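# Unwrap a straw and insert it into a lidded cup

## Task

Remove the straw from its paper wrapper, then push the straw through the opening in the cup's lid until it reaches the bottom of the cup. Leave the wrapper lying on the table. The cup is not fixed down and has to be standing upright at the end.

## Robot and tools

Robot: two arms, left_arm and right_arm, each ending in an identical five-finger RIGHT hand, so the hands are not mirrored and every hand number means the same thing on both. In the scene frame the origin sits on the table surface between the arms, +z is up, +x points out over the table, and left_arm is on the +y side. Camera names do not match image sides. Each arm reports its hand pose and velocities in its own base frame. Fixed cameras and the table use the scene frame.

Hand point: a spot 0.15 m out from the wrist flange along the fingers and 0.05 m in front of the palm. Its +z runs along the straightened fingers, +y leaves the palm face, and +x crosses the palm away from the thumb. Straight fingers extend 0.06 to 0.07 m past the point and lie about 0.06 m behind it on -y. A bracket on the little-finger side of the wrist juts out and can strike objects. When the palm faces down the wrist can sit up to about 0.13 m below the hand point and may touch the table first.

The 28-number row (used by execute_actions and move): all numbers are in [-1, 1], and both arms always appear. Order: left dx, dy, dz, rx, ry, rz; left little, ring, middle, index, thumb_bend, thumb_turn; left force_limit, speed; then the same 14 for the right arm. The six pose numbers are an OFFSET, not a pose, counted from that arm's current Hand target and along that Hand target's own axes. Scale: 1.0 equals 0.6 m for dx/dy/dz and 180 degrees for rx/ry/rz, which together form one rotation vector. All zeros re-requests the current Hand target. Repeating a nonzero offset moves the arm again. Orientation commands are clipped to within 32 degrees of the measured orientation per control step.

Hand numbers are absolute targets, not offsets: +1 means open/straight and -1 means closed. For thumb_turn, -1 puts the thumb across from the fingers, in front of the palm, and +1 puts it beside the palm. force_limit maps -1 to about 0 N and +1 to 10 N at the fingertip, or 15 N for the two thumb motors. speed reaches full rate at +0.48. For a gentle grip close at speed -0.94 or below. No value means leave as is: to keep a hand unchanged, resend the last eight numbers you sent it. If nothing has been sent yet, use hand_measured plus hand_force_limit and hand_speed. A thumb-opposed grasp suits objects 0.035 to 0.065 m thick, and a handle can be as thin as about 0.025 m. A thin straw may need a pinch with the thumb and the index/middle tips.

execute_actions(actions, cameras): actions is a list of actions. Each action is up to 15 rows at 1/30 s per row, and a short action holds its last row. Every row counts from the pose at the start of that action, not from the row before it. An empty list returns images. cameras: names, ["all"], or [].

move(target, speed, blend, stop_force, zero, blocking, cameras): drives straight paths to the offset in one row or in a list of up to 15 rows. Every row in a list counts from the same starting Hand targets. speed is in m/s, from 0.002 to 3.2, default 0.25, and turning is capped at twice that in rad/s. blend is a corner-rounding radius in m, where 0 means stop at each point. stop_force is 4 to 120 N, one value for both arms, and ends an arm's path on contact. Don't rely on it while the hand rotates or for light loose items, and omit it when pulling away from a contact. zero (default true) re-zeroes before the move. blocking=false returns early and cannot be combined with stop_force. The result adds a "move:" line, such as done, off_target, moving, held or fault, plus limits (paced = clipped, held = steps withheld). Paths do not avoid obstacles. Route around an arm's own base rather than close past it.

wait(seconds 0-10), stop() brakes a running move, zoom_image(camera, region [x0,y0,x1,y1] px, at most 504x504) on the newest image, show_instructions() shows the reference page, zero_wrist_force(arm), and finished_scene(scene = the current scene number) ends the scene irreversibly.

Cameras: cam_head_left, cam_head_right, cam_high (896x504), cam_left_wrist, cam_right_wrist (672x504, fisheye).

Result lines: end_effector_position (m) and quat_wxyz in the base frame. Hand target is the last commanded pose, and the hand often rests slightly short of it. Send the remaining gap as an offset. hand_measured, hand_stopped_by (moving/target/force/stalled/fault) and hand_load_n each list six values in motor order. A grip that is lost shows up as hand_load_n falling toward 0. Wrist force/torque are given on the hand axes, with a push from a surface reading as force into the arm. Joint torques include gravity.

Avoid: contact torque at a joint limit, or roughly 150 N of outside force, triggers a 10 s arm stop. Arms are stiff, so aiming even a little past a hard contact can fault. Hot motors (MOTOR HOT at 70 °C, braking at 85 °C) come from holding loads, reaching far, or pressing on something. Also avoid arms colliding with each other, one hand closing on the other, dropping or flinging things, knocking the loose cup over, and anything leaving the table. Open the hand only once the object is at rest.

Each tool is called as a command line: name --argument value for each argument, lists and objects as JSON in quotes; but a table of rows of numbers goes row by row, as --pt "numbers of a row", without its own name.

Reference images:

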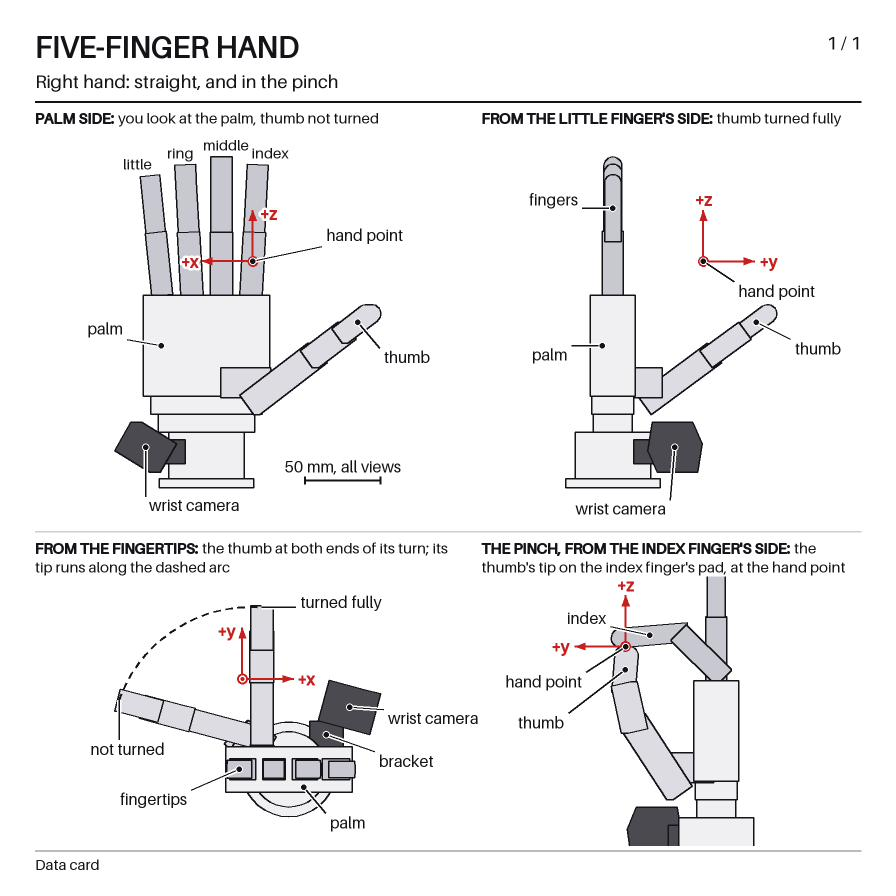

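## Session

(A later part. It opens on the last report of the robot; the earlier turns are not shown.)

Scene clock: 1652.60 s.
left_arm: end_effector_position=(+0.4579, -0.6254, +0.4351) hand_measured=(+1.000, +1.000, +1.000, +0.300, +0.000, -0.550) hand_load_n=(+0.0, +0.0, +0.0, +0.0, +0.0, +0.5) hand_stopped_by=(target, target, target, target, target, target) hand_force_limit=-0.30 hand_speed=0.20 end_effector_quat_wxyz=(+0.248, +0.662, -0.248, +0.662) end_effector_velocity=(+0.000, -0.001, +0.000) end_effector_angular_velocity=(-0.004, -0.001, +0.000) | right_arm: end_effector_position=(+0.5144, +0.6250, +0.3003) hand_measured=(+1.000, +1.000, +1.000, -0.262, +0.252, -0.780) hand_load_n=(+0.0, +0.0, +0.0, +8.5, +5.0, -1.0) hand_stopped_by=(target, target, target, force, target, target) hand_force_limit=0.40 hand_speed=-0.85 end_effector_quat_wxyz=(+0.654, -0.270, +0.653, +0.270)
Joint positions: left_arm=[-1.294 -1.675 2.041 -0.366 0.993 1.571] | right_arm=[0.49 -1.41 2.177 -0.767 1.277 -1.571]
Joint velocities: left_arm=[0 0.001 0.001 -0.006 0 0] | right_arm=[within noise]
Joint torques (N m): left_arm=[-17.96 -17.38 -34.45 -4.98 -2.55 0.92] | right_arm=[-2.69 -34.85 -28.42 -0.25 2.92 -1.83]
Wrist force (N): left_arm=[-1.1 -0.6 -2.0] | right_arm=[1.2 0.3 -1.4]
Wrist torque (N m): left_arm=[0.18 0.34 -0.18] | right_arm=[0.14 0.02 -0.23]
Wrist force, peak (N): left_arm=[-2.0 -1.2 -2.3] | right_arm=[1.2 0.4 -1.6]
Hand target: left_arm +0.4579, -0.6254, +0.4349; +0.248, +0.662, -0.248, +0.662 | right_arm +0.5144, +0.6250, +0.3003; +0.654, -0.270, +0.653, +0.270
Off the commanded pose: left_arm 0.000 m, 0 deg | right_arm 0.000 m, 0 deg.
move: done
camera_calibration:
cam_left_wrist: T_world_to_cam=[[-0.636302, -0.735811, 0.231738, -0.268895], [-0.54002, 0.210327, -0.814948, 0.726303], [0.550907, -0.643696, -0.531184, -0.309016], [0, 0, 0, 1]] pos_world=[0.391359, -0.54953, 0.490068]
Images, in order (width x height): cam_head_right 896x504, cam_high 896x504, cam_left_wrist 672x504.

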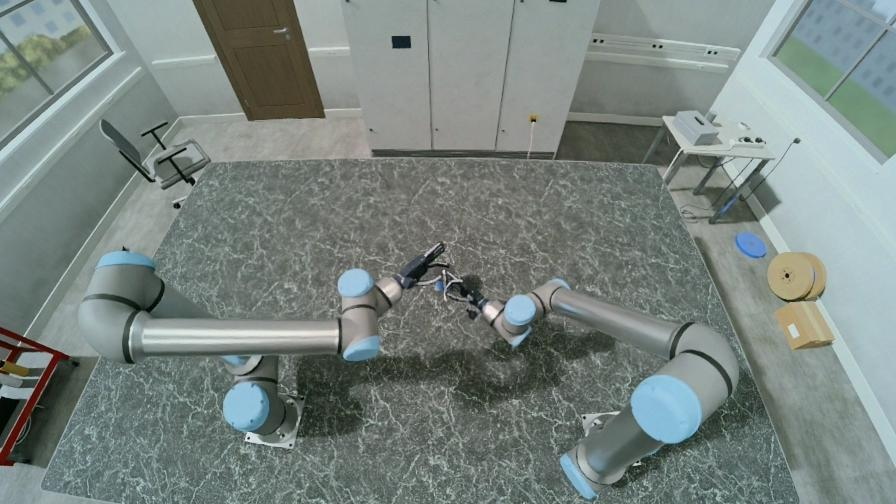

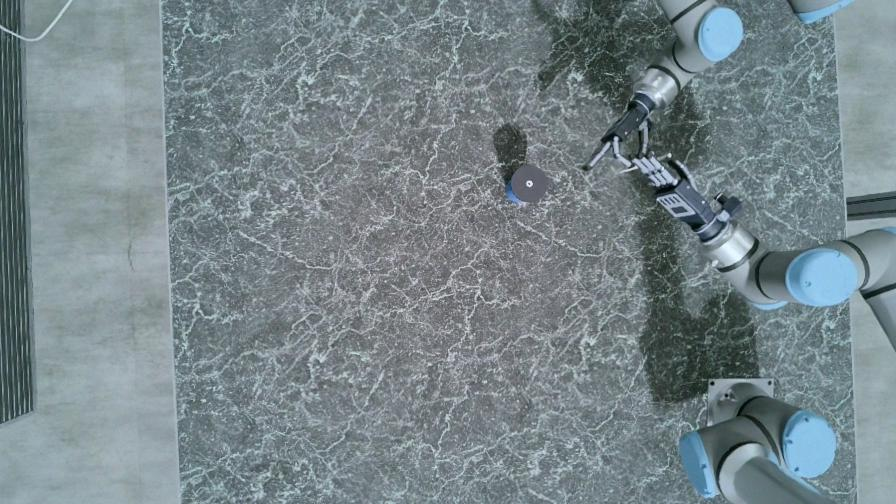

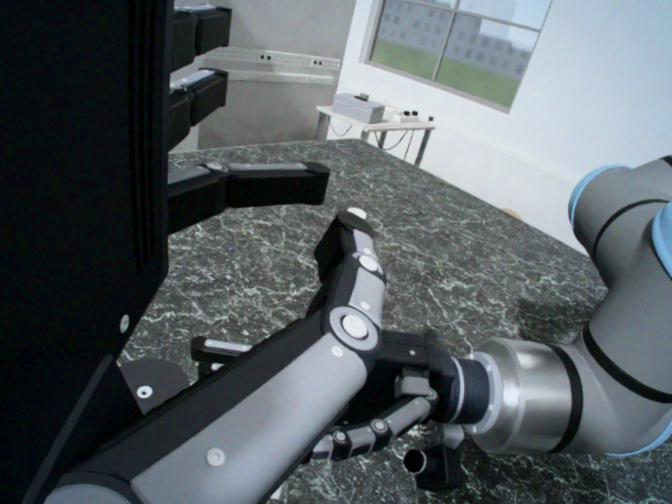

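move --pt "0 0 0.009 0 0 0 1 1 1 0.3 0.0 -0.55 -0.3 0.2 0 0 0 0 0 0 1 1 1 -0.52 0.25 -0.78 0.4 -0.85" --pt "0 0 0.009 0 0 0 1 1 1 -0.45 0.0 -0.55 1.0 -0.85 0 0 0 0 0 0 1 1 1 -0.52 0.25 -0.78 0.4 -0.85" --speed 0.06 --cameras '["cam_left_wrist"]'

zoom_image --camera "cam_left_wrist" --region '[260, 130, 460, 310]'

move --pt "0.05 0 0 0 0 0 1 1 1 -0.45 0.0 -0.55 1.0 -0.85 0 0 0 0 0 0 1 1 1 -0.52 0.25 -0.78 0.4 -0.85" --speed 0.02 --stop_force 15 --cameras '["cam_left_wrist","cam_head_right"]'

zoom_image --camera "cam_head_right" --region '[420, 250, 480, 310]'

Scene clock: 1672.60 s.
left_arm: end_effector_position=(+0.4620, -0.6289, +0.4349) hand_measured=(+1.000, +1.000, +1.000, -0.150, +0.000, -0.550) hand_load_n=(+0.0, +0.0, +0.0, +13.0, +2.0, +0.0) hand_stopped_by=(target, target, target, force, target, target) hand_force_limit=1.00 hand_speed=-0.85 end_effector_quat_wxyz=(+0.248, +0.662, -0.248, +0.662) | right_arm: end_effector_position=(+0.5144, +0.6250, +0.3003) hand_measured=(+1.000, +1.000, +1.000, -0.262, +0.252, -0.780) hand_load_n=(-0.5, +0.0, +0.0, +8.5, +5.5, -1.0) hand_stopped_by=(target, target, target, force, target, target) hand_force_limit=0.40 hand_speed=-0.85 end_effector_quat_wxyz=(+0.654, -0.270, +0.653, +0.270)
Joint positions: left_arm=[-1.288 -1.665 2.032 -0.367 1 1.571] | right_arm=[0.49 -1.41 2.177 -0.767 1.277 -1.571]
Joint torques (N m): left_arm=[22.11 -20.14 -48.12 -4.73 2.79 1.06] | right_arm=[-3.35 -34.55 -29.5 -0.18 2.93 -1.86]
Wrist force (N): left_arm=[-2.2 -0.7 -1.5] | right_arm=[-0.1 0.9 -1.3]
Wrist torque (N m): left_arm=[0.18 0.51 -0.21] | right_arm=[0.13 0.02 -0.23]
Wrist force, peak (N): left_arm=[-1.6 -0.7 -2.6] | right_arm=[1.1 0.2 -1.8]
Hand target: left_arm +0.4620, -0.6289, +0.4349; +0.248, +0.662, -0.248, +0.662 | right_arm +0.5144, +0.6250, +0.3003; +0.654, -0.270, +0.653, +0.270
Off the commanded pose: left_arm 0.000 m, 0 deg | right_arm 0.000 m, 0 deg.
move: done
camera_calibration:
cam_left_wrist: T_world_to_cam=[[-0.636348, -0.735794, 0.231667, -0.268913], [-0.539965, 0.210391, -0.814969, 0.729161], [0.550908, -0.643695, -0.531184, -0.31359], [0, 0, 0, 1]] pos_world=[0.395359, -0.55313, 0.489967]
Images, in order (width x height): cam_left_wrist 672x504.

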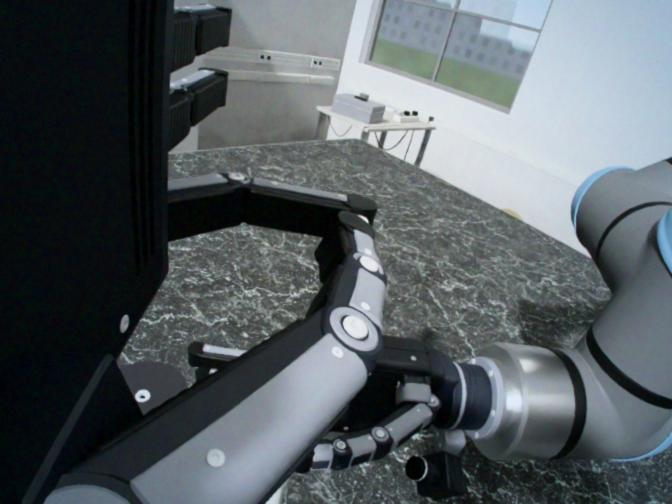

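Scaled by 2.520 from the camera's 672x504 image, which has a finer 960x720 frame.

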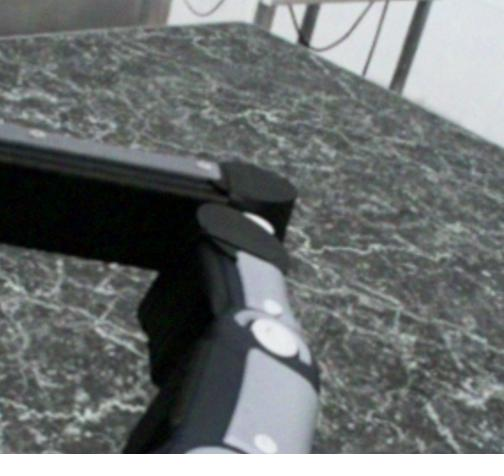

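Scene clock: 1675.10 s.
left_arm: end_effector_position=(+0.4620, -0.6289, +0.4649) hand_measured=(+1.000, +1.000, +1.000, -0.150, +0.000, -0.550) hand_load_n=(+0.0, +0.0, +0.0, +8.0, +0.5, +0.0) hand_stopped_by=(target, target, target, force, target, target) hand_force_limit=1.00 hand_speed=-0.85 end_effector_quat_wxyz=(+0.248, +0.662, -0.248, +0.662) | right_arm: end_effector_position=(+0.5144, +0.6250, +0.3003) hand_measured=(+1.000, +1.000, +1.000, -0.262, +0.250, -0.780) hand_load_n=(+0.0, +0.0, +0.0, +0.0, +0.0, +0.0) hand_stopped_by=(target, target, target, force, target, target) hand_force_limit=0.40 hand_speed=-0.85 end_effector_quat_wxyz=(+0.654, -0.270, +0.653, +0.270)
Joint positions: left_arm=[-1.288 -1.683 1.993 -0.309 1 1.571] | right_arm=[0.49 -1.41 2.177 -0.767 1.277 -1.571]
Joint torques (N m): left_arm=[5.73 -41.67 -48.84 0.73 -1.23 -0.79] | right_arm=[-3.12 -34.19 -29.27 -0.19 2.88 -1.8]
Wrist force (N): left_arm=[-1.4 -0.4 -2.3] | right_arm=[0.8 0.4 -1.4]
Wrist torque (N m): left_arm=[0.20 0.40 -0.23] | right_arm=[0.16 0.02 -0.23]
Wrist force, peak (N): left_arm=[-5.4 -0.4 -1.5] | right_arm=[-2.9 1.3 -1.3]
Hand target: left_arm +0.4620, -0.6289, +0.4649; +0.248, +0.662, -0.248, +0.662 | right_arm +0.5144, +0.6250, +0.3003; +0.654, -0.270, +0.653, +0.270
Off the commanded pose: left_arm 0.000 m, 0 deg | right_arm 0.000 m, 0 deg.
move: done
camera_calibration:
cam_left_wrist: T_world_to_cam=[[-0.636348, -0.735794, 0.231667, -0.275863], [-0.539965, 0.210391, -0.814969, 0.75361], [0.550908, -0.643695, -0.531184, -0.297655], [0, 0, 0, 1]] pos_world=[0.395359, -0.55313, 0.519967]
Images, in order (width x height): cam_head_right 896x504, cam_left_wrist 672x504.

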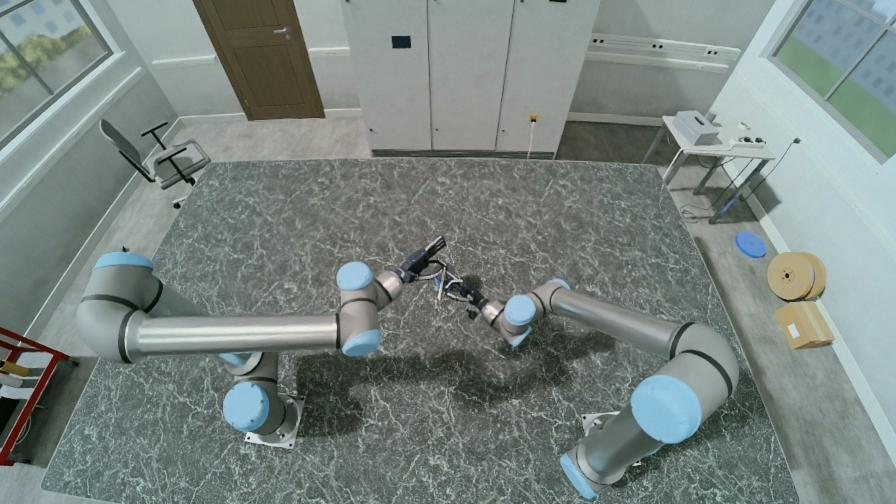

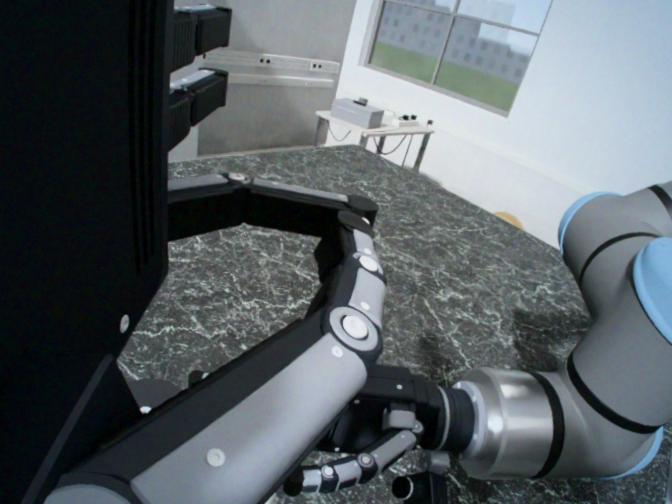

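Scaled by 8.400 from the camera's 896x504 image, which has a finer 1280x720 frame.

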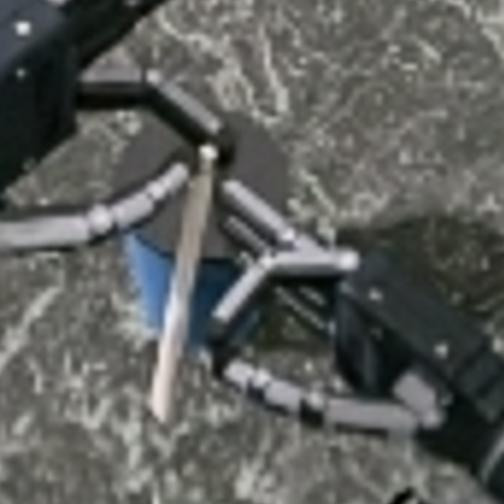

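wait --seconds 0 --cameras '["cam_high","cam_head_left","cam_head_right","cam_right_wrist"]'

zoom_image --camera "cam_high" --region '[600, 120, 720, 220]'

zoom_image --camera "cam_head_left" --region '[420, 250, 490, 310]'

Scene clock: 1703.73 s.
left_arm: end_effector_position=(+0.4620, -0.6289, +0.4649) hand_measured=(+1.000, +1.000, +1.000, -0.150, +0.000, -0.550) hand_load_n=(+0.0, +0.0, +0.0, +8.0, +0.0, +0.5) hand_stopped_by=(target, target, target, force, target, target) hand_force_limit=1.00 hand_speed=-0.85 end_effector_quat_wxyz=(+0.248, +0.662, -0.248, +0.662) | right_arm: end_effector_position=(+0.5144, +0.6250, +0.3003) hand_measured=(+1.000, +1.000, +1.000, -0.262, +0.250, -0.780) hand_load_n=(+0.0, +0.0, +0.0, +0.0, +0.0, -0.5) hand_stopped_by=(target, target, target, force, target, target) hand_force_limit=0.40 hand_speed=-0.85 end_effector_quat_wxyz=(+0.654, -0.270, +0.653, +0.270)
Joint positions: left_arm=[-1.288 -1.683 1.993 -0.309 1 1.571] | right_arm=[0.49 -1.41 2.177 -0.767 1.277 -1.571]
Joint torques (N m): left_arm=[-15.44 -42.99 -48.59 0.57 -2.18 -0.8] | right_arm=[-2.91 -34.55 -29.58 -0.3 2.94 -1.65]
Wrist force (N): left_arm=[-1.7 -0.4 -2.3] | right_arm=[0.9 0.4 -1.5]
Wrist torque (N m): left_arm=[0.22 0.40 -0.23] | right_arm=[0.15 0.03 -0.23]
Wrist force, peak (N): left_arm=[-1.6 -0.8 -2.5] | right_arm=[1.0 0.6 -1.7]
Hand target: left_arm +0.4620, -0.6289, +0.4649; +0.248, +0.662, -0.248, +0.662 | right_arm +0.5144, +0.6250, +0.3003; +0.654, -0.270, +0.653, +0.270
Off the commanded pose: left_arm 0.000 m, 0 deg | right_arm 0.000 m, 0 deg.
camera_calibration:
cam_right_wrist: T_world_to_cam=[[-0.682184, 0.697308, -0.21997, -0.0170177], [-0.513112, -0.242226, 0.823434, 0.164513], [0.520904, 0.674602, 0.52304, -0.737075], [0, 0, 0, 1]] pos_world=[0.45675, 0.548948, 0.24631]
Images, in order (width x height): cam_head_left 896x504, cam_head_right 896x504, cam_high 896x504, cam_right_wrist 672x504.

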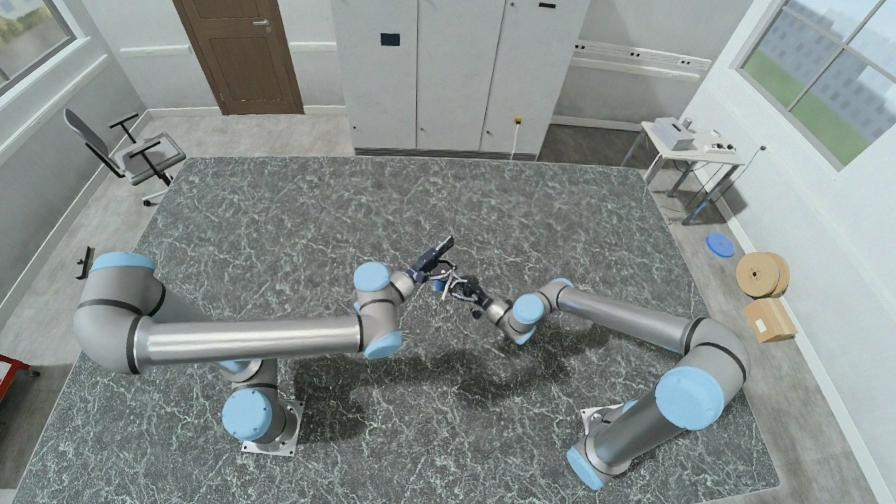

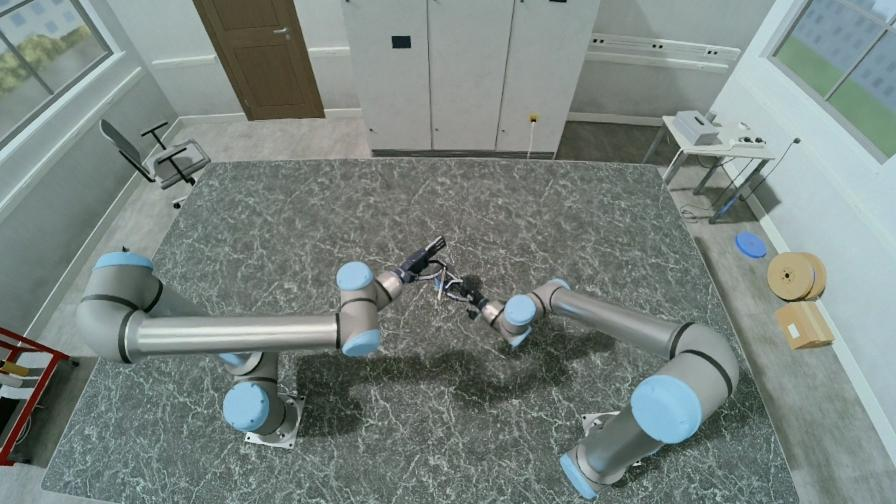

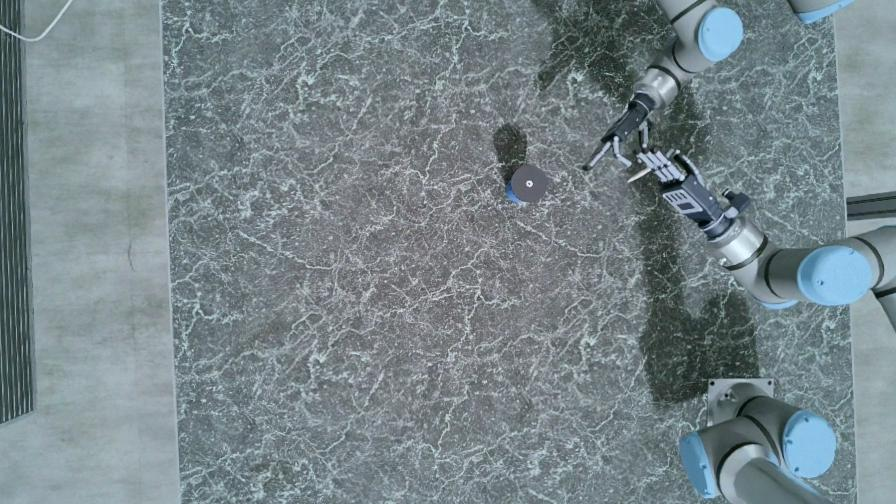

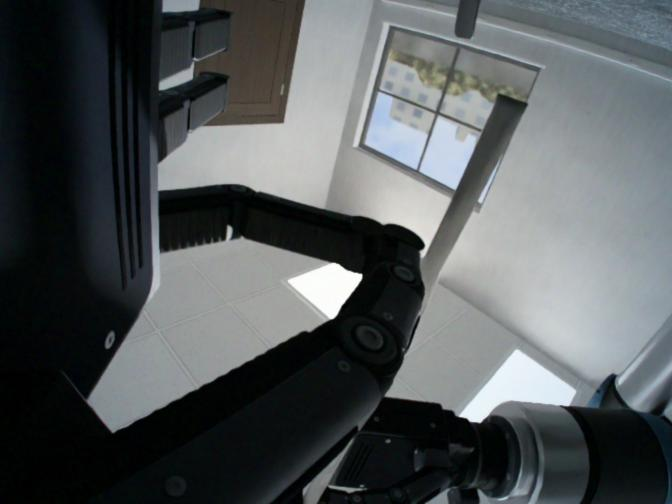

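Scaled by 4.200 from the camera's 896x504 image, which has a finer 1280x720 frame.

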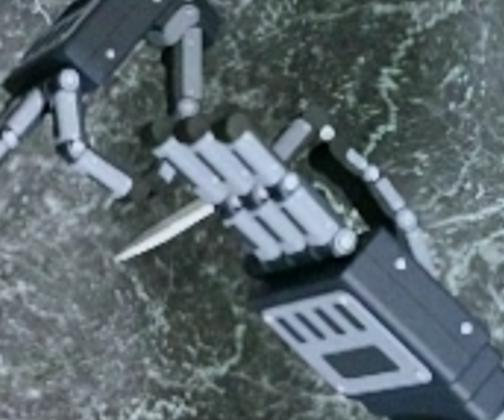

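Scaled by 7.200 from the camera's 896x504 image, which has a finer 1280x720 frame.

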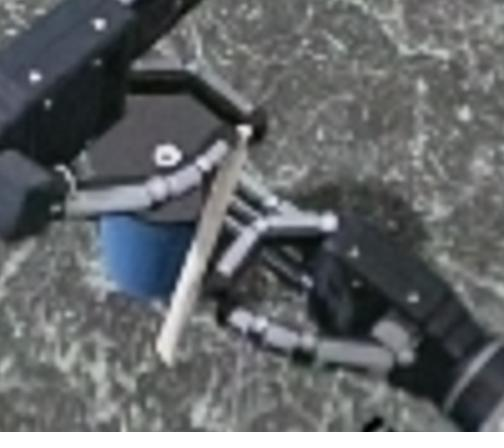

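move --pt "0 0 0 0 0 0 1 1 1 -0.45 0.0 -0.55 1.0 -0.85 0 0 0 0 0 0 1 1 0.3 0.3 0.0 -1 0.4 0.2" --pt "-0.0417 0 -0.0188 0 -0.007 0.0352 1 1 1 -0.45 0.0 -0.55 1.0 -0.85 -0.0417 0 -0.0188 0 -0.007 0.0352 1 1 0.3 0.3 0.0 -1 0.4 0.2" --speed 0.08 --cameras '["cam_right_wrist","cam_head_right","cam_high"]'

zoom_image --camera "cam_head_right" --region '[420, 250, 480, 310]'

zoom_image --camera "cam_right_wrist" --region '[280, 60, 580, 360]'

Scene clock: 1769.80 s.
left_arm: end_effector_position=(+0.4535, -0.6215, +0.4400) hand_measured=(+1.000, +1.000, +1.000, -0.150, +0.000, -0.550) hand_load_n=(+0.0, +0.0, +0.0, +8.0, +0.5, +0.0) hand_stopped_by=(target, target, target, force, target, target) hand_force_limit=1.00 hand_speed=-0.85 end_effector_quat_wxyz=(+0.208, +0.655, -0.287, +0.668) | right_arm: end_effector_position=(+0.5064, +0.6170, +0.3252) hand_measured=(+1.000, +1.000, +0.300, +0.300, +0.000, -1.000) hand_load_n=(+0.0, +0.0, -0.5, +0.0, +0.0, +0.0) hand_stopped_by=(target, target, target, target, target, target) hand_force_limit=0.40 hand_speed=0.20 end_effector_quat_wxyz=(+0.645, -0.231, +0.660, +0.309)
Joint positions: left_arm=[-1.307 -1.688 2.02 -0.306 0.979 1.667] | right_arm=[0.492 -1.447 2.191 -0.767 1.28 -1.454]
Joint torques (N m): left_arm=[-19.96 -41.46 -34.81 0.24 -2.83 1.53] | right_arm=[7.03 -49.73 -23.59 -0.11 3.54 3.13]
Wrist force (N): left_arm=[-1.8 -0.4 -2.1] | right_arm=[0.5 0.3 -1.7]
Wrist torque (N m): left_arm=[0.17 0.46 -0.23] | right_arm=[0.17 0.09 -0.25]
Wrist force, peak (N): left_arm=[-1.8 -0.5 -2.7] | right_arm=[1.2 0.4 -1.6]
Hand target: left_arm +0.4535, -0.6215, +0.4399; +0.208, +0.655, -0.287, +0.668 | right_arm +0.5064, +0.6170, +0.3253; +0.645, -0.231, +0.660, +0.309
Off the commanded pose: left_arm 0.000 m, 0 deg | right_arm 0.000 m, 0 deg.
move: done
camera_calibration:
cam_right_wrist: T_world_to_cam=[[-0.692545, 0.712795, -0.110929, -0.0512022], [-0.461573, -0.319679, 0.8275, 0.158321], [0.554376, 0.624282, 0.550399, -0.735407], [0, 0, 0, 1]] pos_world=[0.445308, 0.54621, 0.268077]
Images, in order (width x height): cam_head_right 896x504, cam_high 896x504, cam_right_wrist 672x504.

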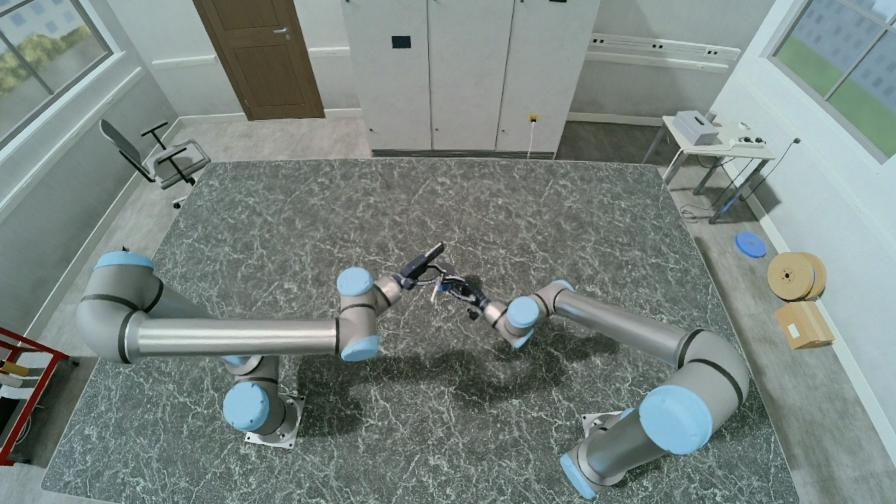

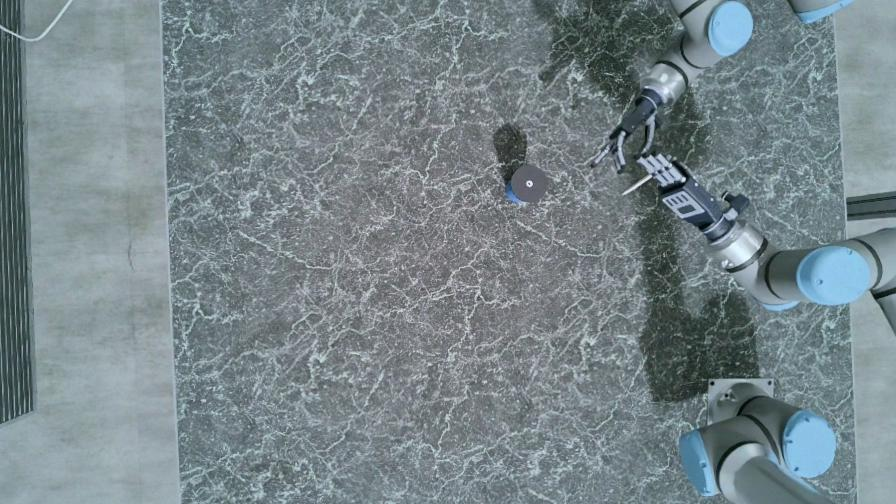

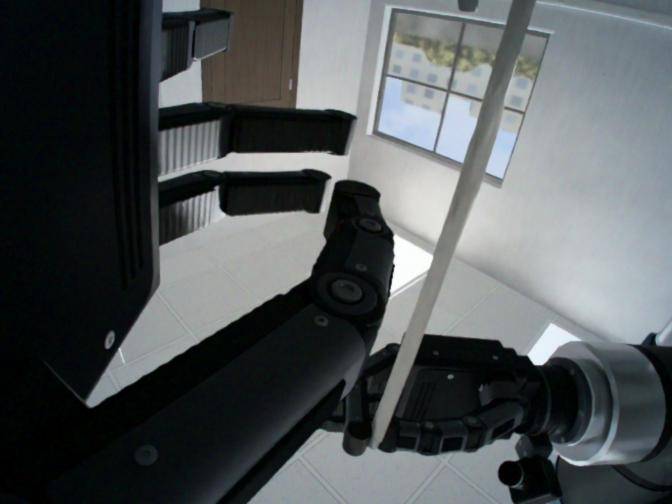

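Scaled by 8.400 from the camera's 896x504 image, which has a finer 1280x720 frame.

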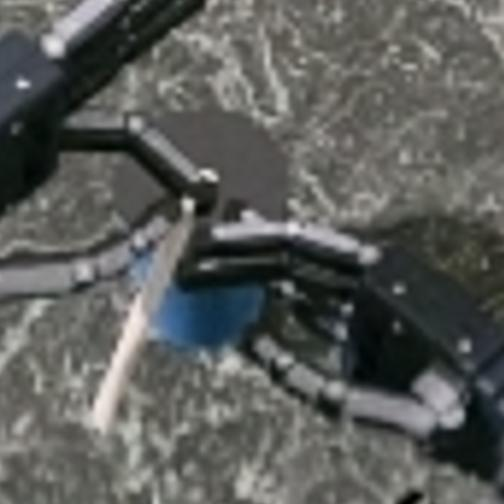

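Scaled by 1.680 from the camera's 672x504 image, which has a finer 960x720 frame.

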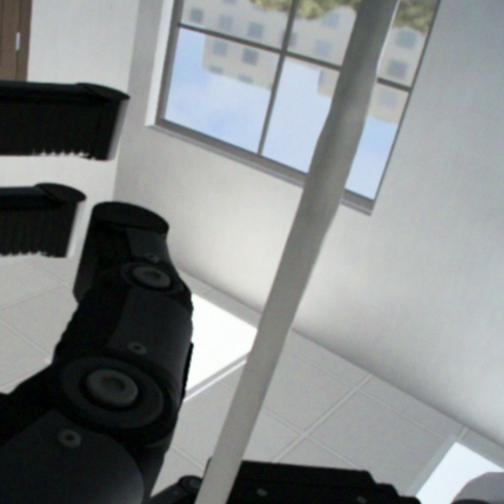

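move --pt "0.0418 -0.0046 0.0179 0 0.007 -0.0352 1 1 1 -0.45 0.0 -0.55 1.0 -0.85 0 0 0 0 0 0 1 1 0.3 0.3 0.0 -1 0.4 0.2" --speed 0.08 --cameras '["cam_right_wrist","cam_head_right","cam_high"]'

zoom_image --camera "cam_head_right" --region '[420, 250, 480, 310]'

zoom_image --camera "cam_right_wrist" --region '[280, 60, 580, 360]'

zoom_image --camera "cam_high" --region '[600, 120, 720, 220]'

Scene clock: 1796.33 s.
left_arm: end_effector_position=(+0.4620, -0.6289, +0.4648) hand_measured=(+1.000, +1.000, +1.000, -0.150, +0.000, -0.550) hand_load_n=(+0.0, +0.0, +0.0, +8.0, +0.5, +0.0) hand_stopped_by=(target, target, target, force, target, target) hand_force_limit=1.00 hand_speed=-0.85 end_effector_quat_wxyz=(+0.248, +0.662, -0.248, +0.662) | right_arm: end_effector_position=(+0.5064, +0.6170, +0.3253) hand_measured=(+1.000, +1.000, +0.300, +0.300, +0.000, -1.000) hand_load_n=(+0.0, +0.0, +0.0, +0.0, +0.0, +0.0) hand_stopped_by=(target, target, target, target, target, target) hand_force_limit=0.40 hand_speed=0.20 end_effector_quat_wxyz=(+0.645, -0.231, +0.660, +0.309)
Joint positions: left_arm=[-1.288 -1.683 1.993 -0.309 0.999 1.571] | right_arm=[0.492 -1.447 2.191 -0.767 1.28 -1.454]
Joint torques (N m): left_arm=[22.92 -18.85 -49.5 -4.66 3.05 -1.65] | right_arm=[6.36 -53.29 -23.97 0.07 3.49 2.79]
Wrist force (N): left_arm=[-1.8 -0.6 -2.1] | right_arm=[0.7 0.3 -1.5]
Wrist torque (N m): left_arm=[0.18 0.42 -0.12] | right_arm=[0.16 0.08 -0.24]
Wrist force, peak (N): left_arm=[-2.0 -0.3 -2.8] | right_arm=[0.6 0.2 -2.0]
Hand target: left_arm +0.4620, -0.6289, +0.4649; +0.248, +0.662, -0.248, +0.662 | right_arm +0.5064, +0.6170, +0.3253; +0.645, -0.231, +0.660, +0.309
Off the commanded pose: left_arm 0.000 m, 0 deg | right_arm 0.000 m, 0 deg.
move: done
camera_calibration:
cam_right_wrist: T_world_to_cam=[[-0.692564, 0.712815, -0.110676, -0.0513301], [-0.461419, -0.319822, 0.82753, 0.158193], [0.55448, 0.624186, 0.550404, -0.735401], [0, 0, 0, 1]] pos_world=[0.445209, 0.546209, 0.268177]
Images, in order (width x height): cam_head_right 896x504, cam_high 896x504, cam_right_wrist 672x504.

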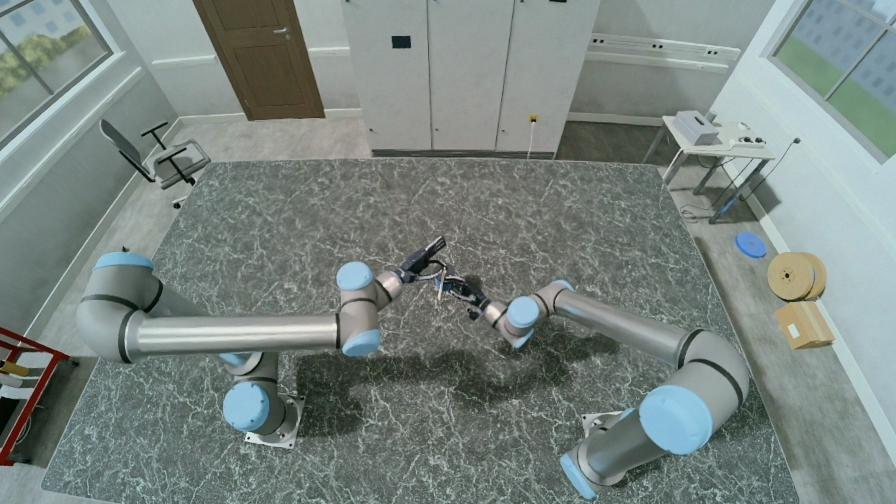

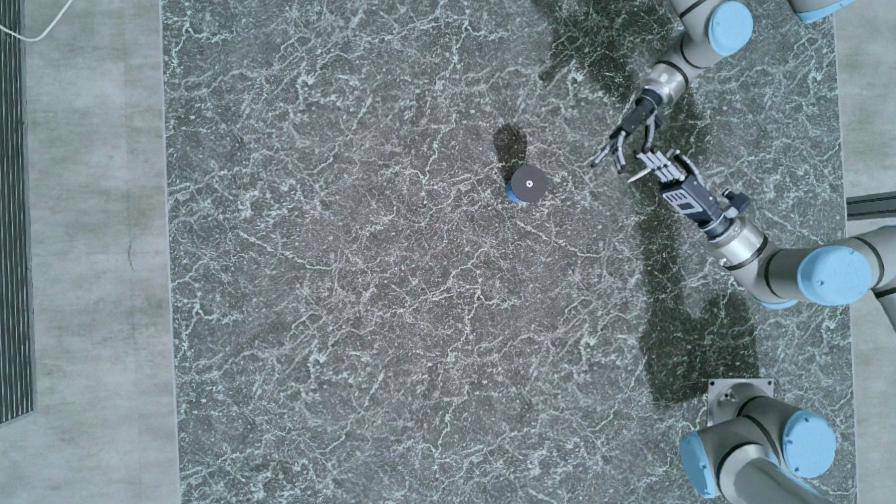

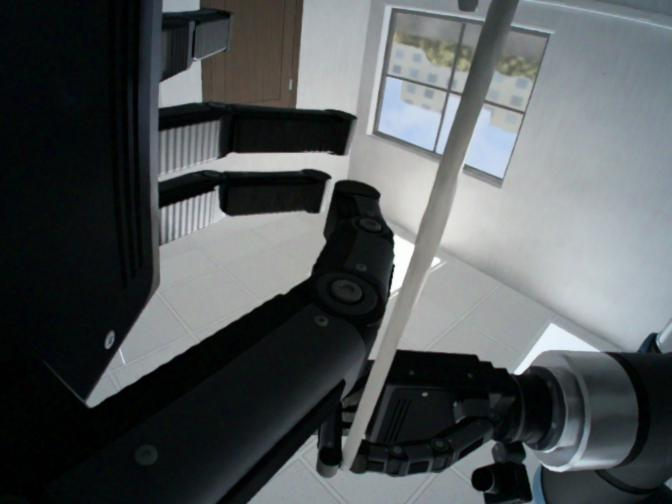

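Scaled by 8.400 from the camera's 896x504 image, which has a finer 1280x720 frame.

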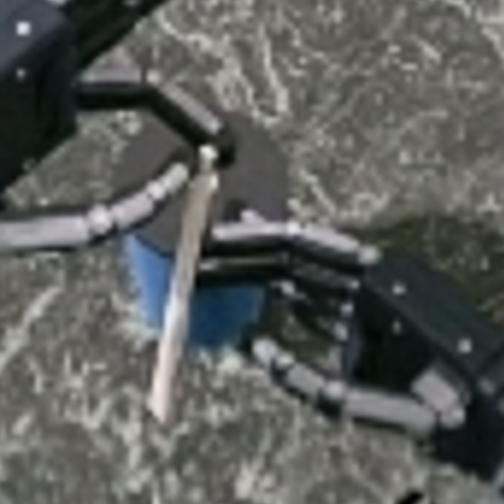

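Scaled by 1.680 from the camera's 672x504 image, which has a finer 960x720 frame.

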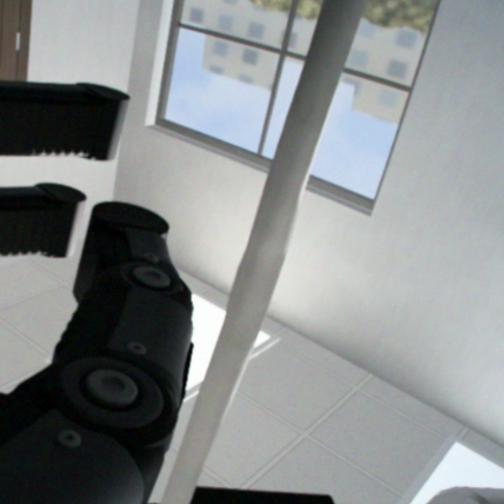

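Scaled by 4.200 from the camera's 896x504 image, which has a finer 1280x720 frame.

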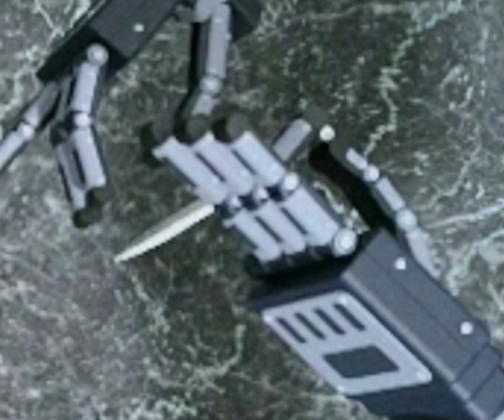

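move --pt "0 0 0 0 0 0 1 1 1 -0.45 0.0 -0.55 1.0 -0.85 0 0 -0.007 0 0 0 1 1 0.3 0.3 0.0 -1 0.4 0.2" --pt "0 0 0 0 0 0 1 1 1 -0.45 0.0 -0.55 1.0 -0.85 0 0.0425 -0.007 0 0 0 1 1 0.3 0.3 0.0 -1 0.4 0.2" --speed 0.06 --cameras '["cam_right_wrist","cam_head_right","cam_high"]'

zoom_image --camera "cam_head_right" --region '[420, 250, 480, 310]'

zoom_image --camera "cam_right_wrist" --region '[280, 60, 580, 360]'

zoom_image --camera "cam_high" --region '[600, 120, 720, 220]'

Scene clock: 1837.57 s.
left_arm: end_effector_position=(+0.4620, -0.6289, +0.4649) hand_measured=(+1.000, +1.000, +1.000, -0.150, +0.000, -0.550) hand_load_n=(+0.0, +0.0, +0.0, +8.0, +0.0, +0.5) hand_stopped_by=(target, target, target, force, target, target) hand_force_limit=1.00 hand_speed=-0.85 end_effector_quat_wxyz=(+0.248, +0.662, -0.248, +0.662) | right_arm: end_effector_position=(+0.4856, +0.6318, +0.3280) hand_measured=(+1.000, +1.000, +0.300, +0.300, +0.000, -1.000) hand_load_n=(+0.0, -0.5, +0.0, +0.0, +0.0, -0.5) hand_stopped_by=(target, target, target, target, target, target) hand_force_limit=0.40 hand_speed=0.20 end_effector_quat_wxyz=(+0.645, -0.231, +0.660, +0.309)
Joint positions: left_arm=[-1.288 -1.683 1.993 -0.309 1 1.571] | right_arm=[0.539 -1.455 2.194 -0.762 1.327 -1.455]
Joint torques (N m): left_arm=[21.71 -17.92 -49.26 -2.67 2.92 -1.94] | right_arm=[3.61 -40.43 -36.78 0.46 3.28 -3.23]
Wrist force (N): left_arm=[-1.3 -0.7 -1.9] | right_arm=[0.6 0.5 -1.4]
Wrist torque (N m): left_arm=[0.15 0.38 -0.12] | right_arm=[0.18 0.06 -0.04]
Wrist force, peak (N): left_arm=[-1.5 -0.3 -2.6] | right_arm=[0.6 0.7 -1.8]
Hand target: left_arm +0.4620, -0.6289, +0.4649; +0.248, +0.662, -0.248, +0.662 | right_arm +0.4855, +0.6319, +0.3280; +0.645, -0.231, +0.660, +0.309
Off the commanded pose: left_arm 0.000 m, 0 deg | right_arm 0.000 m, 0 deg.
move: done
camera_calibration:
cam_right_wrist: T_world_to_cam=[[-0.692596, 0.712779, -0.110709, -0.0759438], [-0.461491, -0.319902, 0.827459, 0.151189], [0.55438, 0.624186, 0.550504, -0.734577], [0, 0, 0, 1]] pos_world=[0.424409, 0.561009, 0.270877]
Images, in order (width x height): cam_head_right 896x504, cam_high 896x504, cam_right_wrist 672x504.

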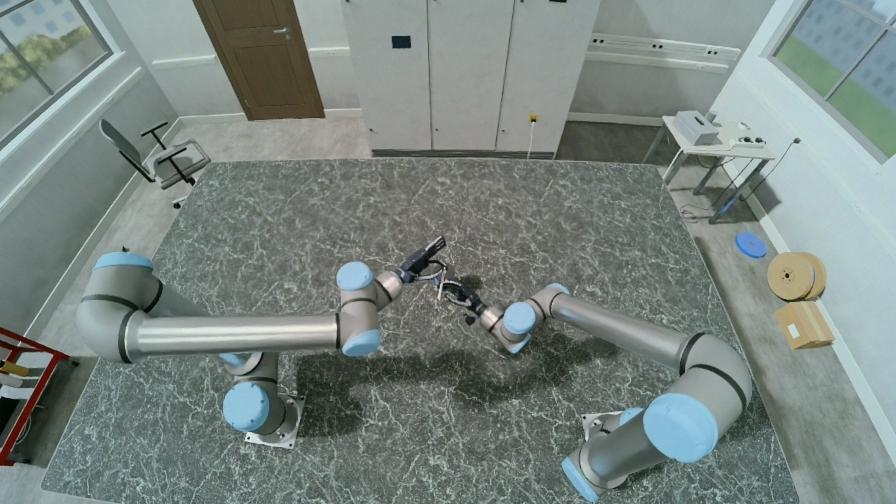

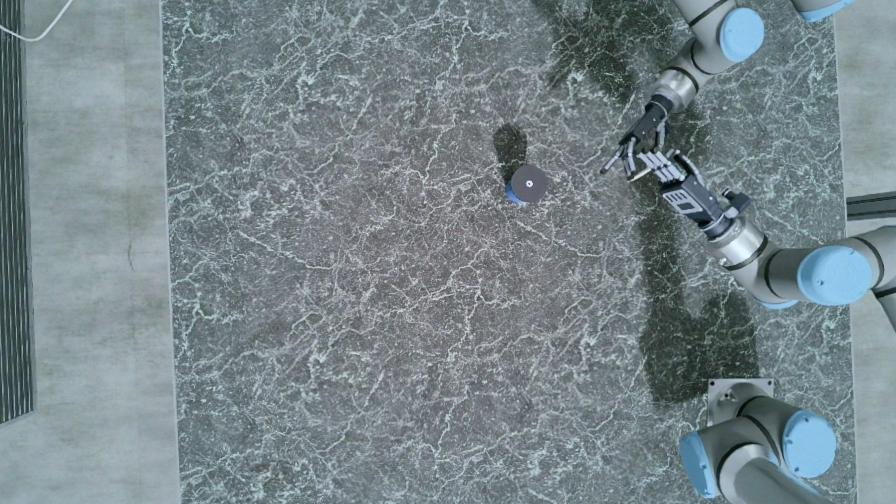

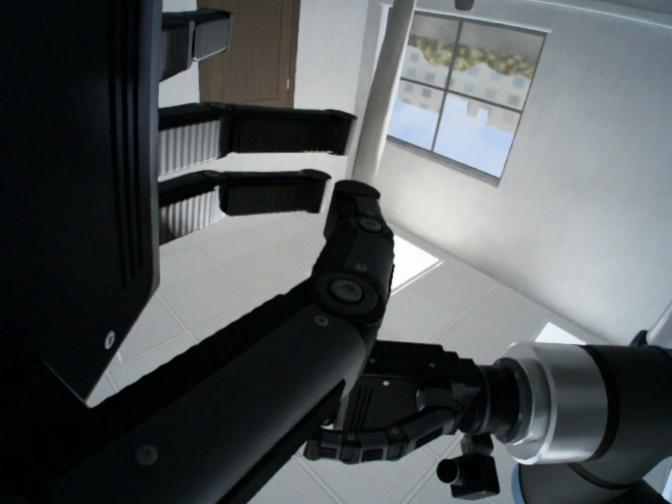

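Scaled by 8.400 from the camera's 896x504 image, which has a finer 1280x720 frame.

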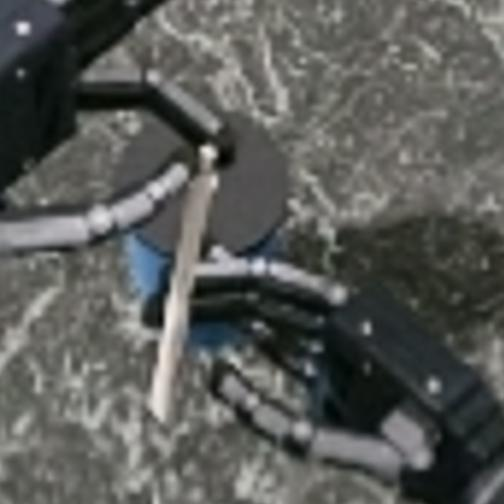

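Scaled by 1.680 from the camera's 672x504 image, which has a finer 960x720 frame.

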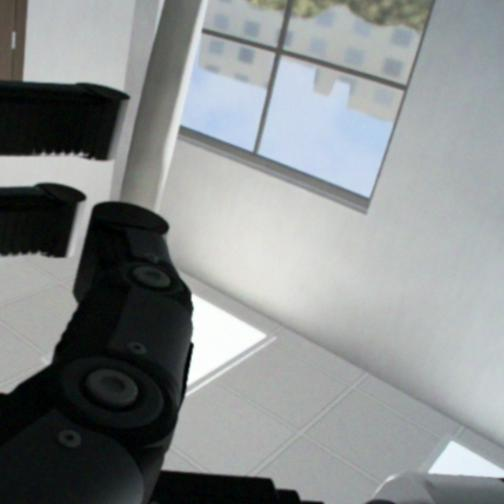

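Scaled by 4.200 from the camera's 896x504 image, which has a finer 1280x720 frame.

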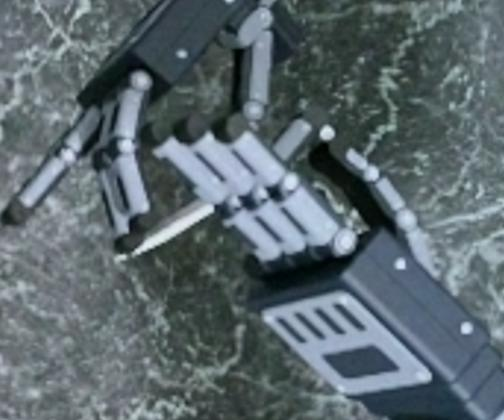

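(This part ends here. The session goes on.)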